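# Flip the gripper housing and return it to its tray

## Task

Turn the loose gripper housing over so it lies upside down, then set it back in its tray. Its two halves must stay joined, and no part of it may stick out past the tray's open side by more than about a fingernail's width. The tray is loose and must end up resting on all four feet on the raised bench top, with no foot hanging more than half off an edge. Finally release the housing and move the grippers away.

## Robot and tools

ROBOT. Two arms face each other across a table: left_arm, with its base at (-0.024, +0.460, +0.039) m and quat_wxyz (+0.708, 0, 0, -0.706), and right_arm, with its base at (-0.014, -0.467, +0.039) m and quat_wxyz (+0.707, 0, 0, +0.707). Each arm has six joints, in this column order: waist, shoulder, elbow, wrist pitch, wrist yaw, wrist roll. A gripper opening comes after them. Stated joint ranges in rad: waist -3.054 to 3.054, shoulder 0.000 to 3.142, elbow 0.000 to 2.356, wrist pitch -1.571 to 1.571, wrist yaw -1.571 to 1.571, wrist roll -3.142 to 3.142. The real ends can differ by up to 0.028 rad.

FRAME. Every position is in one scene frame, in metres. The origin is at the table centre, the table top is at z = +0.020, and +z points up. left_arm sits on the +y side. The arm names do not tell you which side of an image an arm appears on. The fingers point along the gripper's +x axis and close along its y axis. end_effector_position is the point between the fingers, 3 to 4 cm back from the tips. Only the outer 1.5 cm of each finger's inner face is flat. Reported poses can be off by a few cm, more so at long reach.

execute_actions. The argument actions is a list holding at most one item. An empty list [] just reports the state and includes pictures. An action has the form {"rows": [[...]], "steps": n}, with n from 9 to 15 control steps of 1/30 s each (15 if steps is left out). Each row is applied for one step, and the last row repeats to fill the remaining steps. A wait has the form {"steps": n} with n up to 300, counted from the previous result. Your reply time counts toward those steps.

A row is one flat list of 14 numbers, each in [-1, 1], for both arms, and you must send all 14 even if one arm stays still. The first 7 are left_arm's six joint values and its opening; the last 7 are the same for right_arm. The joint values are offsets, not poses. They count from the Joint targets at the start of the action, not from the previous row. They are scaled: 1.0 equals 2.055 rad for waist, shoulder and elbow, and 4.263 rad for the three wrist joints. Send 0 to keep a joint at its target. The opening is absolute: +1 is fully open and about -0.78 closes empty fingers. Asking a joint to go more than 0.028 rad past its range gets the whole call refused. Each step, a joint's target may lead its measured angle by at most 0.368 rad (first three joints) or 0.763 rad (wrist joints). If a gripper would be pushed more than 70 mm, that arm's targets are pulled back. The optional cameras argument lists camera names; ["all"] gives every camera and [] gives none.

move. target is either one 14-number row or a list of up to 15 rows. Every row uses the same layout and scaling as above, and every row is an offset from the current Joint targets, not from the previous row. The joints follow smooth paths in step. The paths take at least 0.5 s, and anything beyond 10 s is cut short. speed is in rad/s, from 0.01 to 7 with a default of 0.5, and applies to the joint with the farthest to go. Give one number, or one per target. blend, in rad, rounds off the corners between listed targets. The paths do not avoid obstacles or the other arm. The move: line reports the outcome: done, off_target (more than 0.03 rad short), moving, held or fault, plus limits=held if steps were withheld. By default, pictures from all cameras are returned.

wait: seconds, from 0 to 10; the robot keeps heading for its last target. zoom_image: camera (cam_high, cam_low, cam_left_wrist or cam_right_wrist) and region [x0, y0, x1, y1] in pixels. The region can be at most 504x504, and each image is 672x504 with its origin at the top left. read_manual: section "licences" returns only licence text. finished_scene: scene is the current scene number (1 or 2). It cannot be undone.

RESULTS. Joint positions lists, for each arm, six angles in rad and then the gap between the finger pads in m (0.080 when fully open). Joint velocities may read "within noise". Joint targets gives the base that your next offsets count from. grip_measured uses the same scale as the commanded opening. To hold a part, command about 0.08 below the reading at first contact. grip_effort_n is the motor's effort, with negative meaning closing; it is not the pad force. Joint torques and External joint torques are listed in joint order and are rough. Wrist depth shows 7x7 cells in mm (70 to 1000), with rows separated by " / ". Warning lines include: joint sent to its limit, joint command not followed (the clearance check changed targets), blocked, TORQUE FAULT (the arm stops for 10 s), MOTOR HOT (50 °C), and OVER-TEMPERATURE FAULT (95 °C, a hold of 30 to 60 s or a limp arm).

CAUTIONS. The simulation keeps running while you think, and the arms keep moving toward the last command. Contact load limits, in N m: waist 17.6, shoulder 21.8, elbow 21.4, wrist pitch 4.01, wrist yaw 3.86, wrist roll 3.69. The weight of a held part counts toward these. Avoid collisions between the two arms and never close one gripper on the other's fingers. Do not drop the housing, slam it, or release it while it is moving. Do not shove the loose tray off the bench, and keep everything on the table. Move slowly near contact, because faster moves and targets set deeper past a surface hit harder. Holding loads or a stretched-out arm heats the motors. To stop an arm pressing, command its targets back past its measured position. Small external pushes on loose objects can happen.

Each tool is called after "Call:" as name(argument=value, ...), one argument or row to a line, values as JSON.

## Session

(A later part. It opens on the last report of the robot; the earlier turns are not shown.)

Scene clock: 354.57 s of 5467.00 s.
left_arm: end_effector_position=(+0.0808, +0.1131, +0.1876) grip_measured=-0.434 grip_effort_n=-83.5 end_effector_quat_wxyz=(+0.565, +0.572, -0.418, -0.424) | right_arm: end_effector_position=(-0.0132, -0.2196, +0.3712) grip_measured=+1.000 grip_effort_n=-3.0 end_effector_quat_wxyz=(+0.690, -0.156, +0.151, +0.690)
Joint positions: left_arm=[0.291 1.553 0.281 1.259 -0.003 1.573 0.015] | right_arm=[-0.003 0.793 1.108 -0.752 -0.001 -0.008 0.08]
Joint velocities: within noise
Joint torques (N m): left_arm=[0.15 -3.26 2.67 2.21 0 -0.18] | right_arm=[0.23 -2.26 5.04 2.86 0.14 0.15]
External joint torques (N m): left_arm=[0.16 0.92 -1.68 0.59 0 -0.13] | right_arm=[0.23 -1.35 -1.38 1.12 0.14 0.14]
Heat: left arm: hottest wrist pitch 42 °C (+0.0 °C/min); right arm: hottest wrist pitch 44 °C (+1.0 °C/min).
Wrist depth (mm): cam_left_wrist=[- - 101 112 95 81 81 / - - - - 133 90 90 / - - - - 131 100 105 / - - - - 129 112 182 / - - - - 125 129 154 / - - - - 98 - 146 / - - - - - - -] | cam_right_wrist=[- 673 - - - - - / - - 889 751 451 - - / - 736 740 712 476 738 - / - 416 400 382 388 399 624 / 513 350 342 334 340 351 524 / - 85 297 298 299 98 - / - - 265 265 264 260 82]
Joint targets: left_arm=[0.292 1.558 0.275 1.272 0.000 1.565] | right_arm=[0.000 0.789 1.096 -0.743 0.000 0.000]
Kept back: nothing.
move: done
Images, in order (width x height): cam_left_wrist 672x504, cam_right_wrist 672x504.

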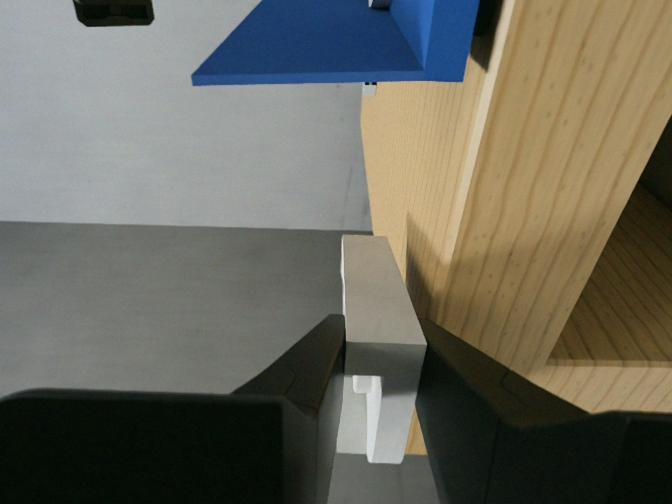

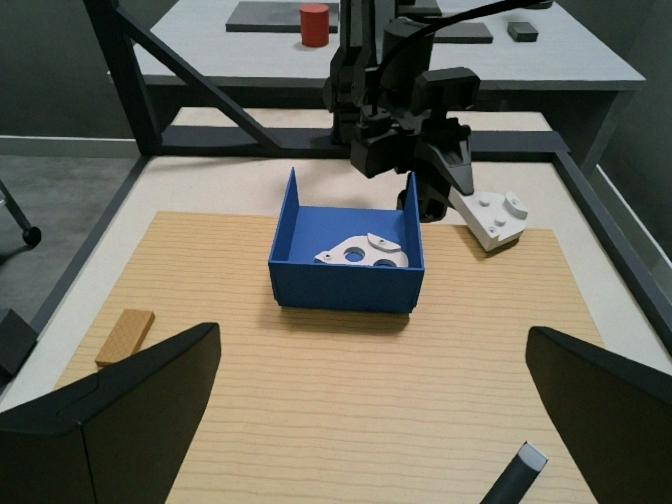

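Call:
execute_actions(
  actions=[],
  cameras=["cam_high", "cam_low"],
)

Call:
zoom_image(
  camera="cam_high",
  region=[280, 170, 420, 300],
)

Call:
zoom_image(
  camera="cam_low",
  region=[260, 180, 460, 320],
)

Scene clock: 361.67 s of 5467.00 s.
left_arm: end_effector_position=(+0.0808, +0.1131, +0.1876) grip_measured=-0.434 grip_effort_n=-83.5 end_effector_quat_wxyz=(+0.565, +0.572, -0.418, -0.424) | right_arm: end_effector_position=(-0.0132, -0.2196, +0.3712) grip_measured=+1.000 grip_effort_n=-2.6 end_effector_quat_wxyz=(+0.690, -0.156, +0.151, +0.690)
Joint positions: left_arm=[0.291 1.553 0.281 1.259 -0.003 1.573 0.015] | right_arm=[-0.003 0.793 1.108 -0.752 -0.001 -0.008 0.08]
Joint velocities: within noise
Joint torques (N m): left_arm=[0.16 -3.3 2.67 2.19 -0.01 -0.18] | right_arm=[0.23 -2.26 5.03 2.86 0.13 0.14]
External joint torques (N m): left_arm=[0.15 0.91 -1.7 0.56 -0.01 -0.13] | right_arm=[0.21 -1.33 -1.35 1.14 0.14 0.14]
Heat: left arm: hottest wrist pitch 43 °C (+1.0 °C/min); right arm: hottest wrist pitch 44 °C (+1.0 °C/min).
Wrist depth (mm): cam_left_wrist=[- - 101 112 95 81 81 / - - - - 133 90 90 / - - - - 132 100 104 / - - - - 129 112 182 / - - - - 125 129 154 / - - - - 98 - 145 / - - - - - - -] | cam_right_wrist=[- 680 - - - - - / - - 886 752 453 - - / - 740 723 709 481 738 - / - 415 401 383 389 402 626 / 519 351 344 331 342 354 520 / - 85 299 297 298 98 - / - - 264 265 264 259 82]
Joint targets: left_arm=[0.292 1.558 0.275 1.272 0.000 1.565] | right_arm=[0.000 0.789 1.096 -0.743 0.000 0.000]
Steps of this call (1-213: nothing new was sent). Readings (joint positions of left_arm | right_arm):
1: [0.291 1.553 0.281 1.259 -0.003 1.573] | [-0.003 0.793 1.108 -0.752 -0.001 -0.008]
2: [0.291 1.553 0.281 1.259 -0.003 1.573] | [-0.003 0.793 1.108 -0.752 -0.001 -0.008]
4: [0.291 1.553 0.281 1.259 -0.003 1.573] | [-0.003 0.793 1.108 -0.752 -0.001 -0.008]
8: [0.291 1.553 0.281 1.259 -0.003 1.573] | [-0.003 0.793 1.108 -0.752 -0.001 -0.008]
213: the state above
Images, in order (width x height): cam_high 672x504, cam_low 672x504.

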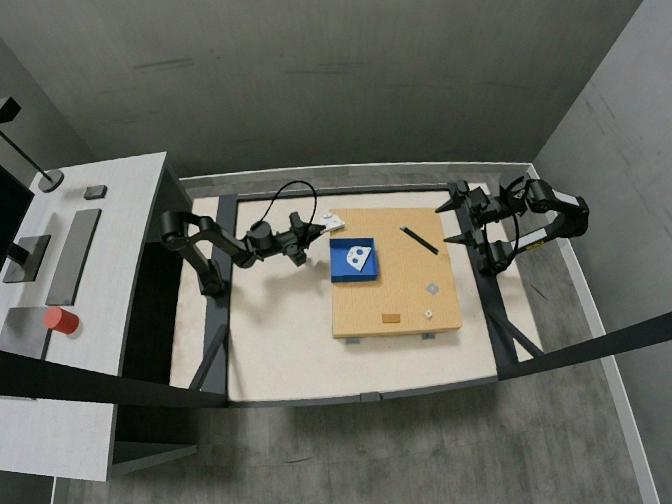

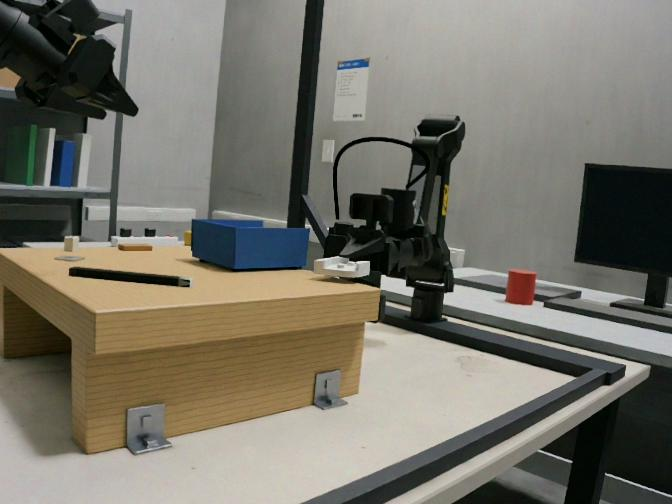

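Scaled by 3.600 from the camera's 672x504 image, which has a finer 960x720 frame.

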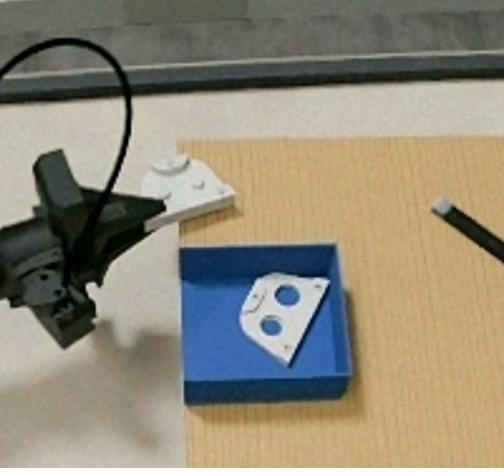

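Scaled by 2.520 from the camera's 672x504 image, which has a finer 960x720 frame.

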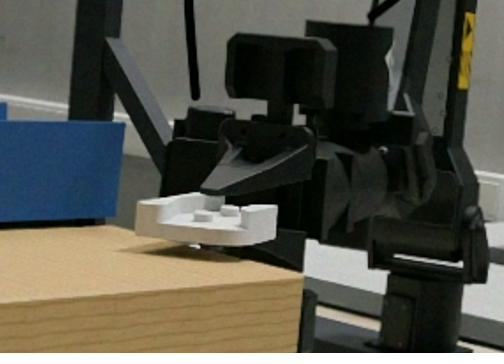

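Call:
move(
  target=[0, 0.0248, 0.0333, 0, 0, 0, -0.46, 0, 0, 0, 0, 0, 0, 1],
  speed=0.1,
  cameras=["cam_high", "cam_left_wrist", "cam_right_wrist", "cam_low"],
)

Call:
zoom_image(
  camera="cam_high",
  region=[300, 190, 380, 250],
)

Call:
zoom_image(
  camera="cam_right_wrist",
  region=[430, 170, 560, 270],
)

Call:
zoom_image(
  camera="cam_low",
  region=[300, 230, 400, 310],
)

Scene clock: 366.67 s of 5467.00 s.
left_arm: end_effector_position=(+0.0846, +0.1005, +0.1874) grip_measured=-0.434 grip_effort_n=-83.5 end_effector_quat_wxyz=(+0.565, +0.571, -0.418, -0.423) | right_arm: end_effector_position=(-0.0132, -0.2196, +0.3712) grip_measured=+1.000 grip_effort_n=-2.6 end_effector_quat_wxyz=(+0.690, -0.156, +0.151, +0.690)
Joint positions: left_arm=[0.291 1.603 0.331 1.261 -0.003 1.573 0.015] | right_arm=[-0.003 0.793 1.108 -0.752 -0.001 -0.008 0.08]
Joint velocities: within noise
Joint torques (N m): left_arm=[0.17 -3.61 4.47 2.16 -0.01 -0.18] | right_arm=[0.23 -2.25 5.05 2.86 0.14 0.14]
External joint torques (N m): left_arm=[0.16 0.96 0.14 0.53 -0.01 -0.13] | right_arm=[0.22 -1.4 -1.32 1.14 0.15 0.14]
Heat: left arm: hottest wrist pitch 44 °C (+3.0 °C/min); right arm: hottest wrist pitch 44 °C (+1.0 °C/min).
Wrist depth (mm): cam_left_wrist=[- 378 92 90 - 72 - / - - - - 131 78 77 / - - - - 129 86 86 / - - - - 126 97 99 / - - - - 111 114 143 / - - - - 98 - 130 / - - - - - - -] | cam_right_wrist=[- 675 - - 538 - - / - - 881 762 439 - - / - 736 729 710 456 737 - / - 415 401 381 388 393 628 / 517 350 341 333 341 353 521 / - 85 300 298 298 97 - / - - 265 265 265 259 82]
Joint targets: left_arm=[0.292 1.609 0.344 1.272 0.000 1.565] | right_arm=[0.000 0.789 1.096 -0.743 0.000 0.000]
Kept back: nothing.
move: done

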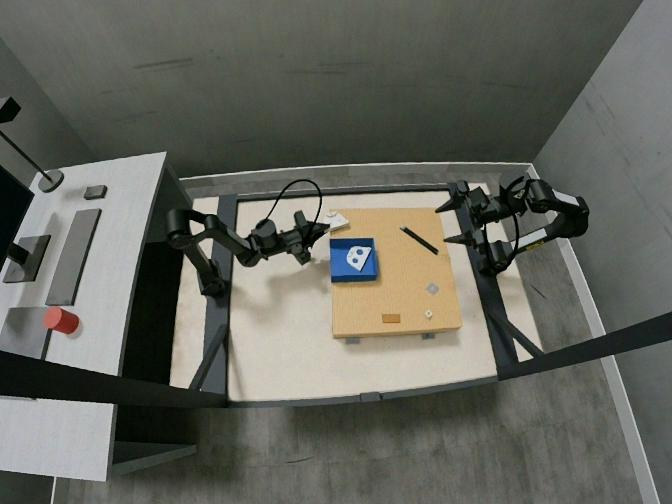

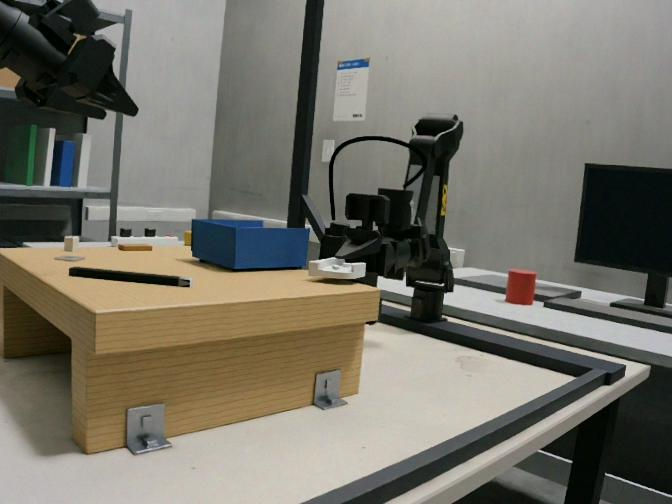

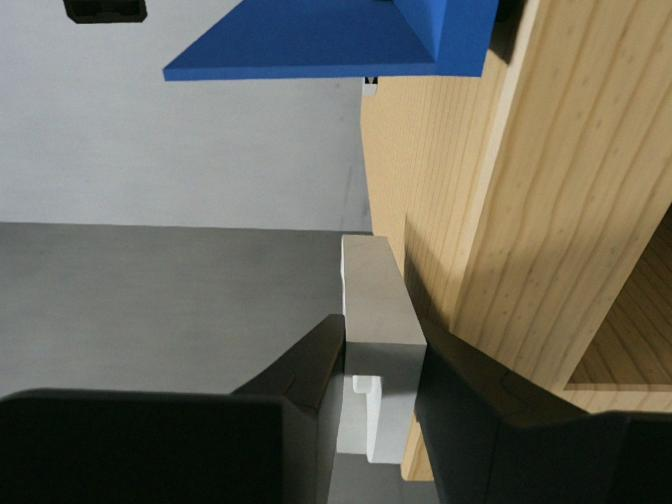

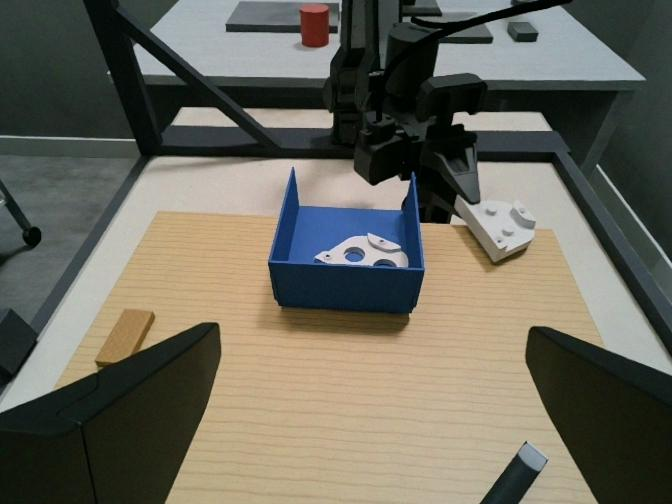

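Scaled by 6.300 from the camera's 672x504 image, which has a finer 960x720 frame.

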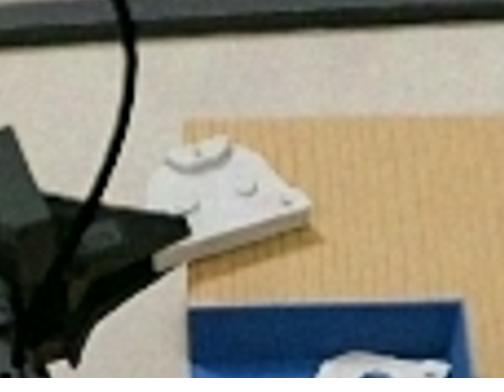

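Scaled by 3.877 from the camera's 672x504 image, which has a finer 960x720 frame.

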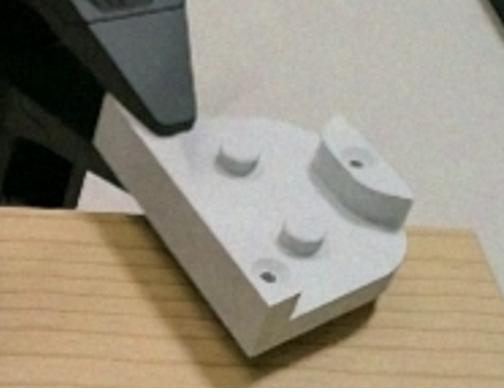

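Scaled by 5.040 from the camera's 672x504 image, which has a finer 960x720 frame.

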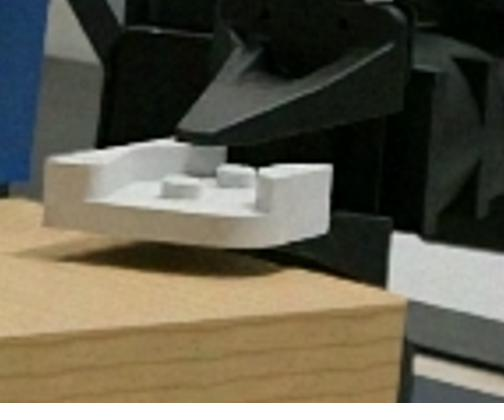

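Call:
move(
  target=[0, -0.001, -0.0233, 0.0056, 0, 0, -0.46, 0, 0, 0, 0, 0, 0, 1],
  speed=0.1,
  cameras=["cam_high", "cam_left_wrist", "cam_right_wrist", "cam_low"],
)

Call:
zoom_image(
  camera="cam_high",
  region=[300, 190, 380, 250],
)

Call:
zoom_image(
  camera="cam_right_wrist",
  region=[430, 170, 560, 270],
)

Call:
zoom_image(
  camera="cam_low",
  region=[300, 230, 400, 310],
)

Scene clock: 369.17 s of 5467.00 s.
left_arm: end_effector_position=(+0.0828, +0.1066, +0.1824) grip_measured=-0.434 grip_effort_n=-83.5 end_effector_quat_wxyz=(+0.564, +0.573, -0.416, -0.425) | right_arm: end_effector_position=(-0.0132, -0.2196, +0.3712) grip_measured=+1.000 grip_effort_n=-3.0 end_effector_quat_wxyz=(+0.690, -0.156, +0.151, +0.690)
Joint positions: left_arm=[0.291 1.603 0.302 1.284 -0.003 1.573 0.015] | right_arm=[-0.003 0.793 1.108 -0.752 -0.001 -0.008 0.08]
Joint velocities: within noise
Joint torques (N m): left_arm=[0.16 -3.71 2.59 2.2 -0.01 -0.18] | right_arm=[0.23 -2.26 5.03 2.86 0.13 0.14]
External joint torques (N m): left_arm=[0.17 0.71 -1.59 0.59 -0.01 -0.13] | right_arm=[0.22 -1.34 -1.37 1.13 0.14 0.14]
Heat: left arm: hottest wrist pitch 45 °C (+5.1 °C/min); right arm: hottest wrist pitch 44 °C (+1.0 °C/min).
Wrist depth (mm): cam_left_wrist=[- - 101 113 - 76 76 / - - - - 110 83 83 / - - - - 107 92 95 / - - - 303 121 105 178 / - - - - 115 120 151 / - - - - 98 136 137 / - - - - - - -] | cam_right_wrist=[- 674 - - - - - / - - 880 766 443 - - / - 732 742 708 463 741 - / - 415 398 380 388 404 627 / 517 352 339 334 340 355 522 / - 85 299 299 299 97 - / - - 265 264 266 259 82]
Joint targets: left_arm=[0.292 1.607 0.296 1.296 0.000 1.565] | right_arm=[0.000 0.789 1.096 -0.743 0.000 0.000]
Kept back: nothing.
move: done

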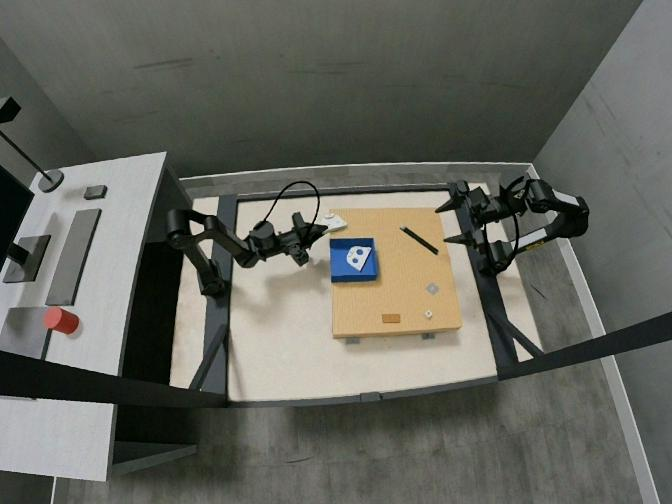

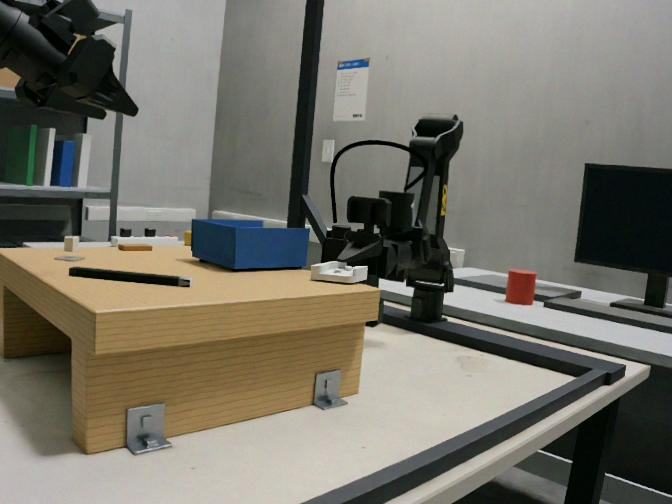

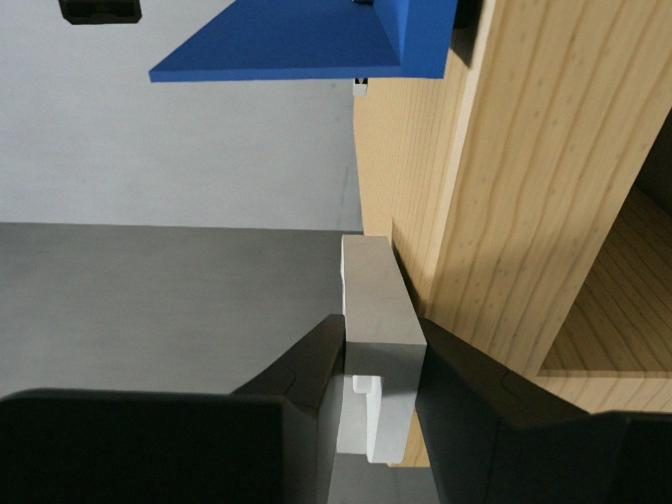

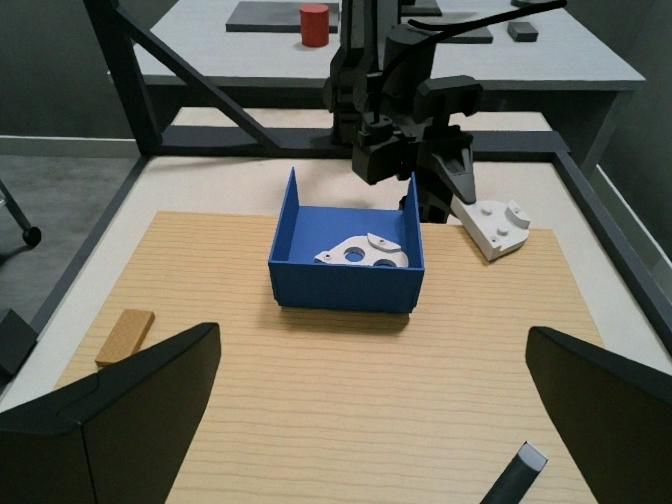

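Scaled by 6.300 from the camera's 672x504 image, which has a finer 960x720 frame.

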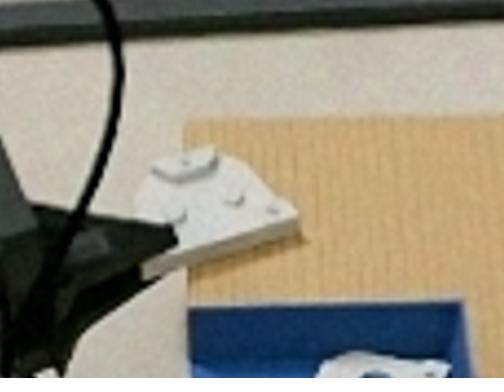

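Scaled by 3.877 from the camera's 672x504 image, which has a finer 960x720 frame.

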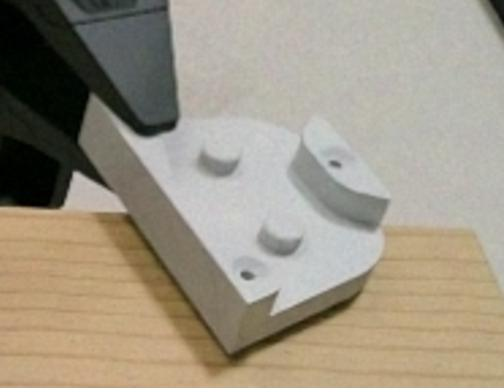

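Scaled by 5.040 from the camera's 672x504 image, which has a finer 960x720 frame.

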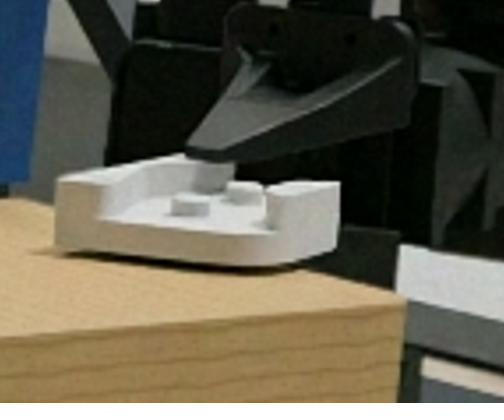

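Call:
move(
  target=[0, 0.0083, -0.0015, 0.0047, 0, 0, -0.46, 0, 0, 0, 0, 0, 0, 1],
  speed=0.05,
  cameras=["cam_left_wrist", "cam_right_wrist", "cam_low"],
)

Call:
zoom_image(
  camera="cam_low",
  region=[300, 230, 400, 310],
)

Call:
zoom_image(
  camera="cam_right_wrist",
  region=[430, 170, 560, 270],
)

Scene clock: 370.80 s of 5467.00 s.
left_arm: end_effector_position=(+0.0828, +0.1067, +0.1804) grip_measured=-0.434 grip_effort_n=-83.5 end_effector_quat_wxyz=(+0.564, +0.572, -0.417, -0.425) | right_arm: end_effector_position=(-0.0132, -0.2196, +0.3712) grip_measured=+1.000 grip_effort_n=-2.6 end_effector_quat_wxyz=(+0.690, -0.156, +0.151, +0.690)
Joint positions: left_arm=[0.291 1.618 0.299 1.304 -0.003 1.573 0.015] | right_arm=[-0.003 0.793 1.108 -0.752 -0.001 -0.008 0.08]
Joint velocities: within noise
Joint torques (N m): left_arm=[0.16 -3.49 2.52 2.21 -0.01 -0.19] | right_arm=[0.23 -2.26 5.04 2.86 0.14 0.14]
External joint torques (N m): left_arm=[0.14 0.95 -1.59 0.59 -0.01 -0.14] | right_arm=[0.21 -1.36 -1.37 1.12 0.15 0.14]
Heat: left arm: hottest wrist pitch 45 °C (+5.0 °C/min); right arm: hottest wrist pitch 44 °C (+1.0 °C/min).
Wrist depth (mm): cam_left_wrist=[- 387 100 100 80 76 76 / - - - - 116 83 83 / - - - - 97 93 97 / - - - 283 112 105 178 / - - - - 115 120 152 / - - - - 98 136 137 / - - - - - - -] | cam_right_wrist=[- 677 - - - - - / - - 881 770 450 - - / - 736 731 705 471 739 - / - 414 401 379 387 402 627 / 520 352 342 333 341 353 524 / - 85 299 298 299 98 - / - - 265 264 265 259 82]
Joint targets: left_arm=[0.292 1.624 0.293 1.316 0.000 1.565] | right_arm=[0.000 0.789 1.096 -0.743 0.000 0.000]
Kept back: nothing.
move: done
Images, in order (width x height): cam_low 672x504, cam_left_wrist 672x504, cam_right_wrist 672x504.

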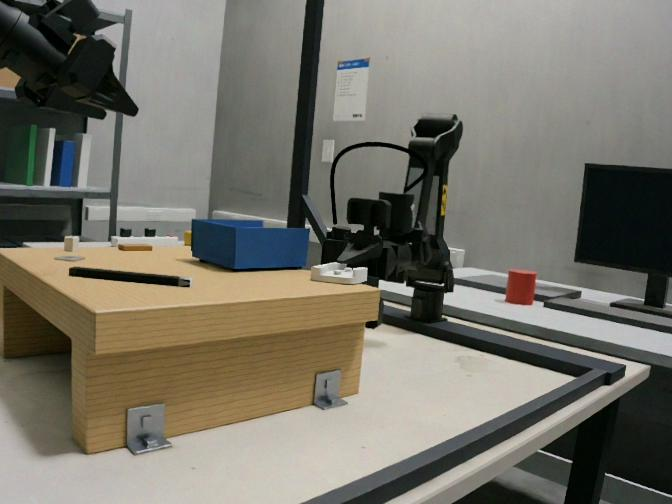

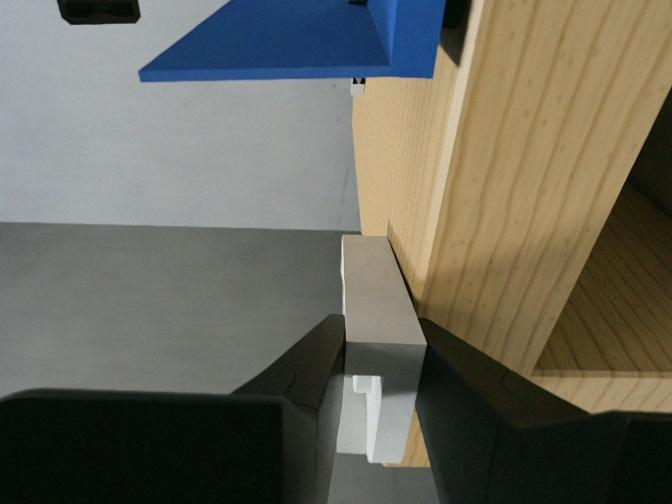

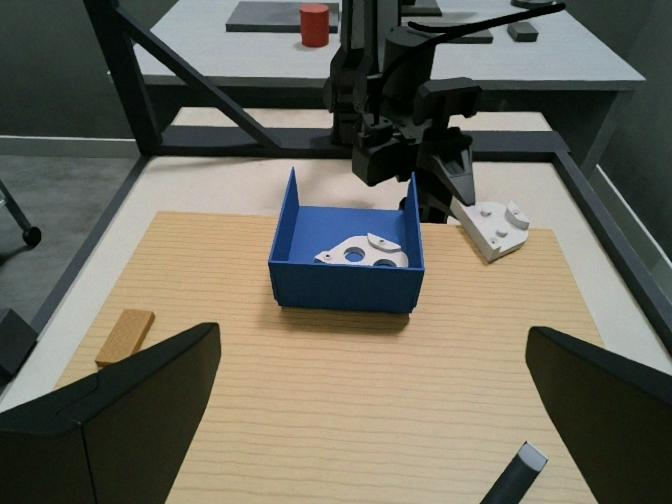

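Scaled by 5.040 from the camera's 672x504 image, which has a finer 960x720 frame.

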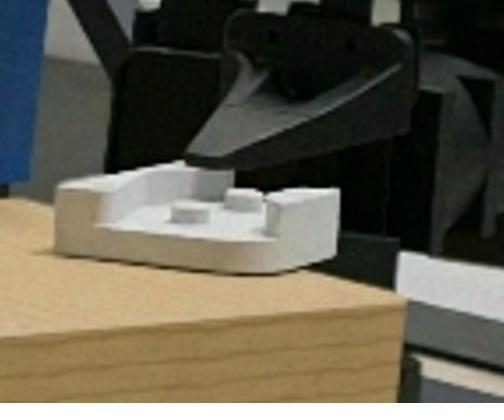

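Scaled by 3.877 from the camera's 672x504 image, which has a finer 960x720 frame.

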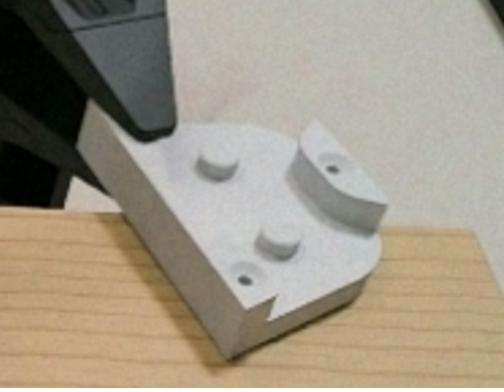

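Call:
move(
  target=[0, 0.0055, 0, 0.0028, 0, 0, -0.46, 0, 0, 0, 0, 0, 0, 1],
  speed=0.05,
  cameras=["cam_right_wrist", "cam_low"],
)

Call:
zoom_image(
  camera="cam_low",
  region=[300, 230, 400, 310],
)

Call:
zoom_image(
  camera="cam_right_wrist",
  region=[430, 170, 560, 270],
)

Scene clock: 376.27 s of 5467.00 s.
left_arm: end_effector_position=(+0.0829, +0.1063, +0.1794) grip_measured=-0.434 grip_effort_n=-83.5 end_effector_quat_wxyz=(+0.565, +0.572, -0.417, -0.424) | right_arm: end_effector_position=(-0.0132, -0.2196, +0.3712) grip_measured=+1.000 grip_effort_n=-3.0 end_effector_quat_wxyz=(+0.690, -0.156, +0.151, +0.690)
Joint positions: left_arm=[0.291 1.629 0.299 1.316 -0.003 1.573 0.015] | right_arm=[-0.003 0.793 1.108 -0.752 -0.001 -0.008 0.08]
Joint velocities: within noise
Joint torques (N m): left_arm=[0.16 -3.4 2.48 2.13 -0.01 -0.18] | right_arm=[0.22 -2.27 5.04 2.86 0.14 0.14]
External joint torques (N m): left_arm=[0.17 1.14 -1.62 0.48 -0.01 -0.13] | right_arm=[0.22 -1.35 -1.38 1.12 0.14 0.14]
Heat: left arm: hottest wrist pitch 46 °C (+6.1 °C/min); right arm: hottest wrist pitch 44 °C (+1.0 °C/min).
Wrist depth (mm): cam_left_wrist=[- 383 100 112 78 75 75 / - - - - 113 83 83 / - - - - 97 92 97 / - - - 282 109 104 177 / - - - - 116 119 151 / - - - - 98 135 137 / - - - - - - -] | cam_right_wrist=[- 667 - - - - - / - - 892 772 462 - - / - 730 737 706 468 733 - / - 415 402 384 391 400 622 / 518 353 342 334 342 354 525 / - 85 299 299 298 97 - / - - 265 264 265 259 82]
Joint targets: left_arm=[0.292 1.635 0.293 1.328 0.000 1.565] | right_arm=[0.000 0.789 1.096 -0.743 0.000 0.000]
Kept back: nothing.
move: done
Images, in order (width x height): cam_low 672x504, cam_right_wrist 672x504.

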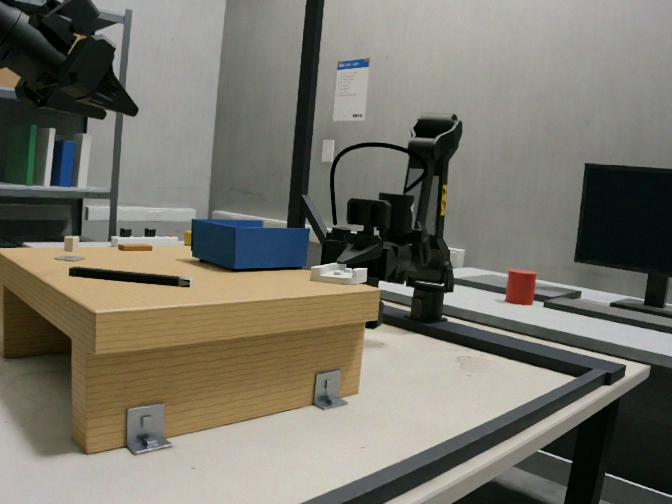

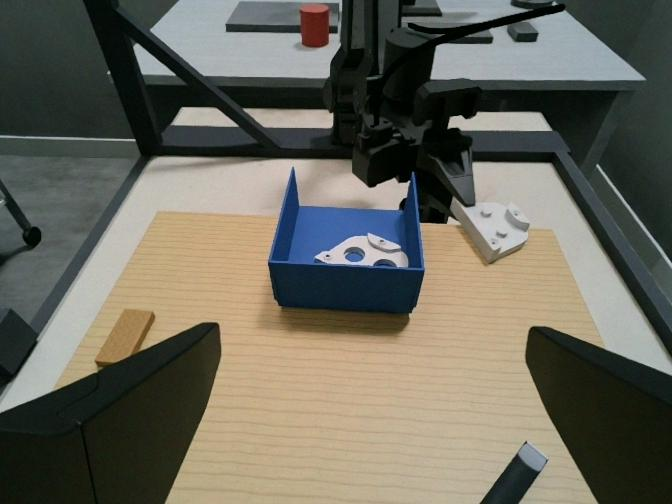

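Scaled by 5.040 from the camera's 672x504 image, which has a finer 960x720 frame.

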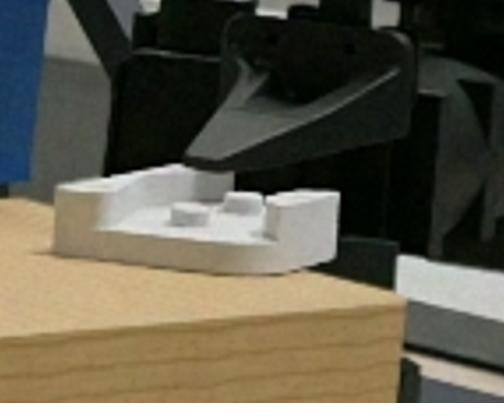

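Scaled by 3.877 from the camera's 672x504 image, which has a finer 960x720 frame.

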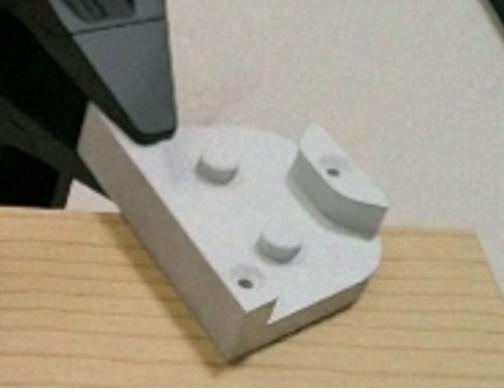

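Call:
execute_actions(
  actions=[
    {"rows": [[0,0,0,0,0,0,-0.44,0,0,0,0,0,0,1],[0,0,0,0,0,0,-0.43,0,0,0,0,0,0,1],[0,0,0,0,0,0,-0.42,0,0,0,0,0,0,1],[0,0,0,0,0,0,-0.41,0,0,0,0,0,0,1],[0,0,0,0,0,0,-0.40,0,0,0,0,0,0,1],[0,0,0,0,0,0,-0.39,0,0,0,0,0,0,1],[0,0,0,0,0,0,-0.38,0,0,0,0,0,0,1],[0,0,0,0,0,0,-0.37,0,0,0,0,0,0,1],[0,0,0,0,0,0,-0.36,0,0,0,0,0,0,1],[0,0,0,0,0,0,-0.35,0,0,0,0,0,0,1],[0,0,0,0,0,0,-0.34,0,0,0,0,0,0,1],[0,0,0,0,0,0,-0.33,0,0,0,0,0,0,1],[0,0,0,0,0,0,-0.32,0,0,0,0,0,0,1],[0,0,0,0,0,0,-0.31,0,0,0,0,0,0,1],[0,0,0,0,0,0,-0.30,0,0,0,0,0,0,1]], "steps": 15},
  ],
  cameras=[],
)

Call:
wait(
  seconds=0.5,
  cameras=["cam_left_wrist", "cam_right_wrist", "cam_low"],
)

Call:
zoom_image(
  camera="cam_low",
  region=[300, 230, 400, 310],
)

Call:
zoom_image(
  camera="cam_left_wrist",
  region=[300, 210, 500, 470],
)

Scene clock: 377.47 s of 5467.00 s.
left_arm: end_effector_position=(+0.0829, +0.1063, +0.1792) grip_measured=-0.408 grip_effort_n=-7.2 end_effector_quat_wxyz=(+0.565, +0.572, -0.417, -0.424) end_effector_velocity=(+0.002, +0.002, -0.008) end_effector_angular_velocity=(+0.028, +0.016, +0.020) | right_arm: end_effector_position=(-0.0132, -0.2196, +0.3712) grip_measured=+1.000 grip_effort_n=-2.6 end_effector_quat_wxyz=(+0.690, -0.156, +0.151, +0.690)
Joint positions: left_arm=[0.291 1.629 0.299 1.316 -0.003 1.573 0.017] | right_arm=[-0.003 0.793 1.108 -0.752 -0.001 -0.008 0.08]
Joint velocities: left_arm=[-0.002 0.002 -0.007 -0.022 -0.022 -0.007 0.009] | right_arm=[within noise]
Joint torques (N m): left_arm=[0.16 -3.46 2.5 2.14 -0.01 -0.19] | right_arm=[0.22 -2.27 5.04 2.86 0.13 0.14]
External joint torques (N m): left_arm=[0.17 1.11 -1.62 0.48 -0.01 -0.13] | right_arm=[0.22 -1.46 -1.24 1.16 0.14 0.14]
Heat: left arm: hottest wrist pitch 45 °C (+5.0 °C/min); right arm: hottest wrist pitch 44 °C (+1.0 °C/min).
Wrist depth (mm): cam_left_wrist=[- 385 100 112 78 75 75 / - - - - 113 83 83 / - - - - 97 92 97 / - - - 280 110 104 178 / - - - - 115 119 152 / - - - 118 98 135 140 / - - - - - - -] | cam_right_wrist=[- 673 - - - - - / - - 880 769 466 - - / - 735 734 702 469 741 - / - 412 399 381 389 402 621 / 519 352 341 332 339 353 517 / - 85 299 297 298 98 - / - - 265 264 264 259 82]
Joint targets: left_arm=[0.292 1.635 0.293 1.328 0.000 1.565] | right_arm=[0.000 0.789 1.096 -0.743 0.000 0.000]
Steps of this call (1-30: nothing new was sent; 31-36: this action's first 6). Readings (joint positions of left_arm | right_arm):
31: [0.291 1.629 0.299 1.317 -0.003 1.573] | [-0.003 0.793 1.108 -0.752 -0.001 -0.008]
32: [0.291 1.629 0.299 1.317 -0.003 1.573] | [-0.003 0.793 1.108 -0.752 -0.001 -0.008]
34: [0.291 1.629 0.299 1.316 -0.003 1.573] | [-0.003 0.793 1.108 -0.752 -0.001 -0.008]
36: the state above
No camera images: "cameras" was empty.

Scene clock: 378.27 s of 5467.00 s.
left_arm: end_effector_position=(+0.0829, +0.1063, +0.1791) grip_measured=-0.304 grip_effort_n=12.8 end_effector_quat_wxyz=(+0.564, +0.572, -0.417, -0.424) | right_arm: end_effector_position=(-0.0132, -0.2196, +0.3712) grip_measured=+1.000 grip_effort_n=-2.6 end_effector_quat_wxyz=(+0.690, -0.156, +0.151, +0.690)
Joint positions: left_arm=[0.291 1.63 0.299 1.316 -0.003 1.573 0.021] | right_arm=[-0.003 0.793 1.108 -0.752 -0.001 -0.008 0.08]
Joint velocities: within noise
Joint torques (N m): left_arm=[0.16 -3.51 2.49 2.14 -0.01 -0.18] | right_arm=[0.23 -2.25 5.04 2.87 0.13 0.14]
External joint torques (N m): left_arm=[0.18 1.03 -1.63 0.48 -0.02 -0.13] | right_arm=[0.24 -1.36 -1.34 1.14 0.13 0.14]
Heat: left arm: hottest wrist pitch 45 °C (+6.1 °C/min); right arm: hottest wrist pitch 44 °C (+1.0 °C/min).
Wrist depth (mm): cam_left_wrist=[- 382 89 112 78 75 75 / - - - - 112 83 83 / - - - - 96 92 213 / - - - 276 110 104 178 / - - - - 115 119 152 / - - - - 97 - 140 / - - - - - - -] | cam_right_wrist=[- 674 - - - - - / - - 884 769 450 - - / - 730 748 706 456 739 - / - 414 400 382 388 400 626 / 520 353 342 333 340 353 522 / - 85 298 299 299 97 - / - - 264 264 265 259 82]
Joint targets: left_arm=[0.292 1.635 0.293 1.328 0.000 1.565] | right_arm=[0.000 0.789 1.096 -0.743 0.000 0.000]
Steps of this call (1-9: your previous action's last 9; 10-15: toward your last target; 16-24: nothing new was sent). Readings (joint positions of left_arm | right_arm):
1: [0.291 1.629 0.299 1.316 -0.003 1.573] | [-0.003 0.793 1.108 -0.752 -0.001 -0.008]
2: [0.291 1.629 0.299 1.316 -0.003 1.573] | [-0.003 0.793 1.108 -0.752 -0.001 -0.008]
4: [0.291 1.630 0.299 1.316 -0.003 1.573] | [-0.003 0.793 1.108 -0.752 -0.001 -0.008]
8: [0.291 1.630 0.299 1.317 -0.003 1.573] | [-0.003 0.793 1.108 -0.752 -0.001 -0.008]
24: the state above
All arms were judged still, so your last target was given up. Each gripper or tool keeps its last command.
Images, in order (width x height): cam_low 672x504, cam_left_wrist 672x504, cam_right_wrist 672x504.

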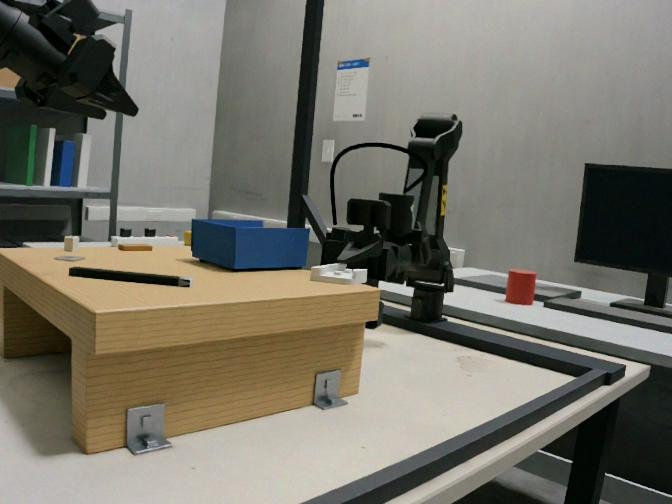

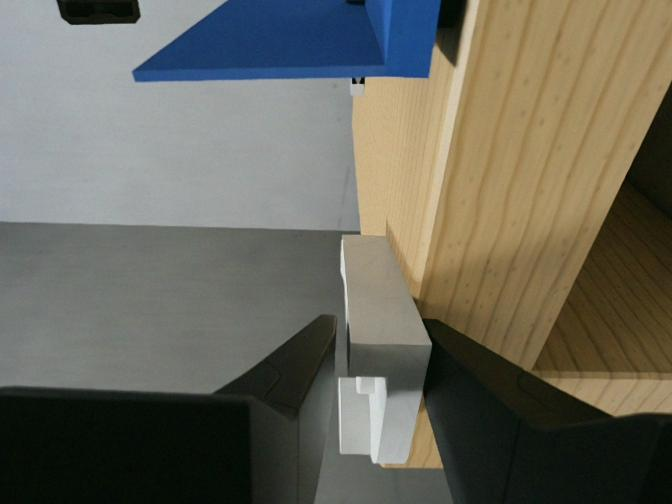

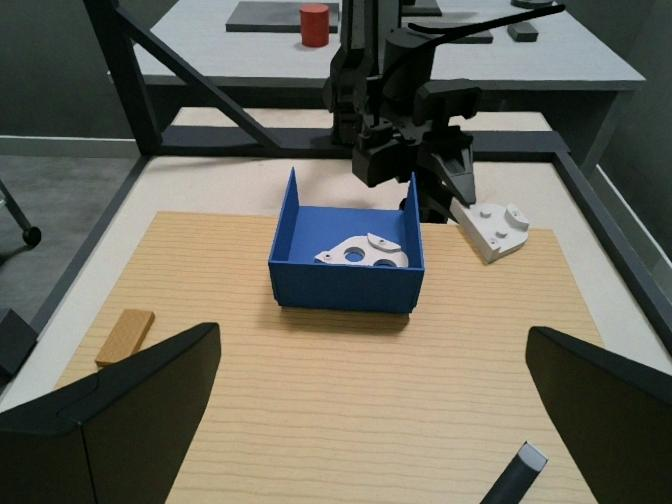

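Scaled by 5.040 from the camera's 672x504 image, which has a finer 960x720 frame.

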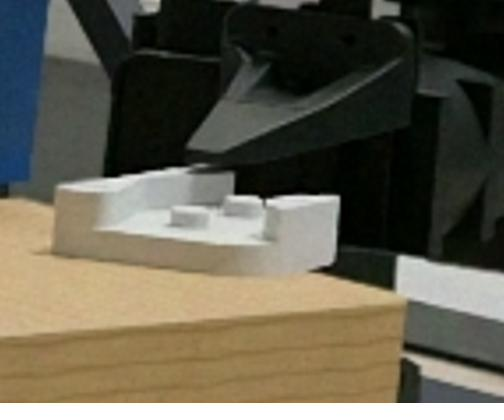

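Scaled by 1.938 from the camera's 672x504 image, which has a finer 960x720 frame.

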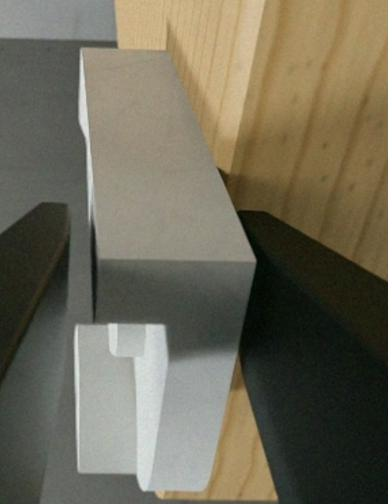

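Call:
move(
  target=[0, 0, 0, 0, 0, 0, -0.2, 0, 0, 0, 0, 0, 0, 1],
  speed=0.1,
  cameras=["cam_left_wrist"],
)

Call:
zoom_image(
  camera="cam_left_wrist",
  region=[300, 210, 500, 470],
)

Scene clock: 379.37 s of 5467.00 s.
left_arm: end_effector_position=(+0.0829, +0.1063, +0.1791) grip_measured=-0.204 grip_effort_n=12.8 end_effector_quat_wxyz=(+0.564, +0.572, -0.417, -0.424) | right_arm: end_effector_position=(-0.0132, -0.2196, +0.3712) grip_measured=+1.000 grip_effort_n=-2.6 end_effector_quat_wxyz=(+0.690, -0.156, +0.151, +0.690)
Joint positions: left_arm=[0.291 1.63 0.299 1.316 -0.003 1.573 0.026] | right_arm=[-0.003 0.793 1.108 -0.752 -0.001 -0.008 0.08]
Joint velocities: within noise
Joint torques (N m): left_arm=[0.16 -3.52 2.48 2.14 -0.01 -0.18] | right_arm=[0.23 -2.26 5.03 2.86 0.14 0.15]
External joint torques (N m): left_arm=[0.17 0.91 -1.56 0.53 -0.02 -0.14] | right_arm=[0.23 -1.42 -1.3 1.15 0.13 0.14]
Heat: left arm: hottest wrist pitch 45 °C (+6.1 °C/min); right arm: hottest wrist pitch 44 °C (+1.0 °C/min).
Wrist depth (mm): cam_left_wrist=[- 384 89 112 78 75 75 / - - - - 112 83 83 / - - - - 96 92 214 / - - - 278 109 104 178 / - - - - 115 119 151 / - - - 132 98 - 136 / - - - - - - -] | cam_right_wrist=[- 677 - - - - - / - - 888 764 446 - - / - 732 740 700 460 732 - / - 416 401 382 389 403 624 / 519 352 340 333 341 352 526 / - 85 299 299 300 97 - / - - 264 265 266 260 82]
Joint targets: left_arm=[0.292 1.635 0.293 1.328 0.000 1.565] | right_arm=[0.000 0.789 1.096 -0.743 0.000 0.000]
Kept back: nothing.
move: done
Images, in order (width x height): cam_left_wrist 672x504.

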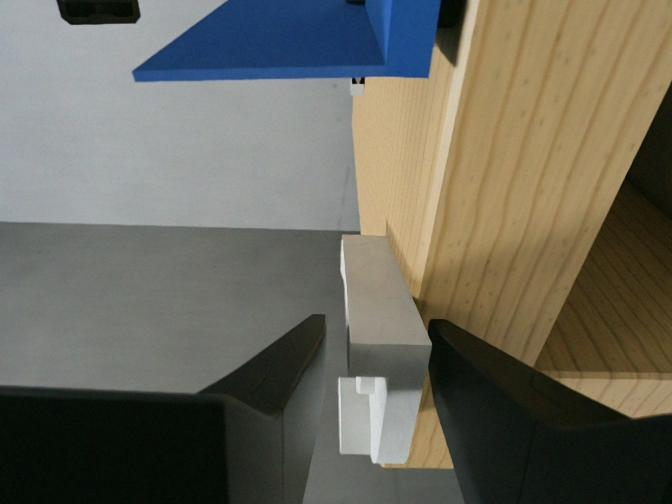

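Scaled by 1.938 from the camera's 672x504 image, which has a finer 960x720 frame.

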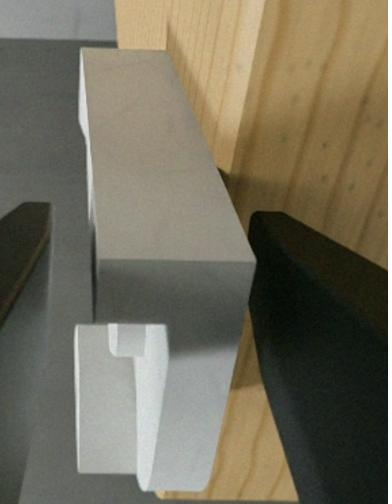

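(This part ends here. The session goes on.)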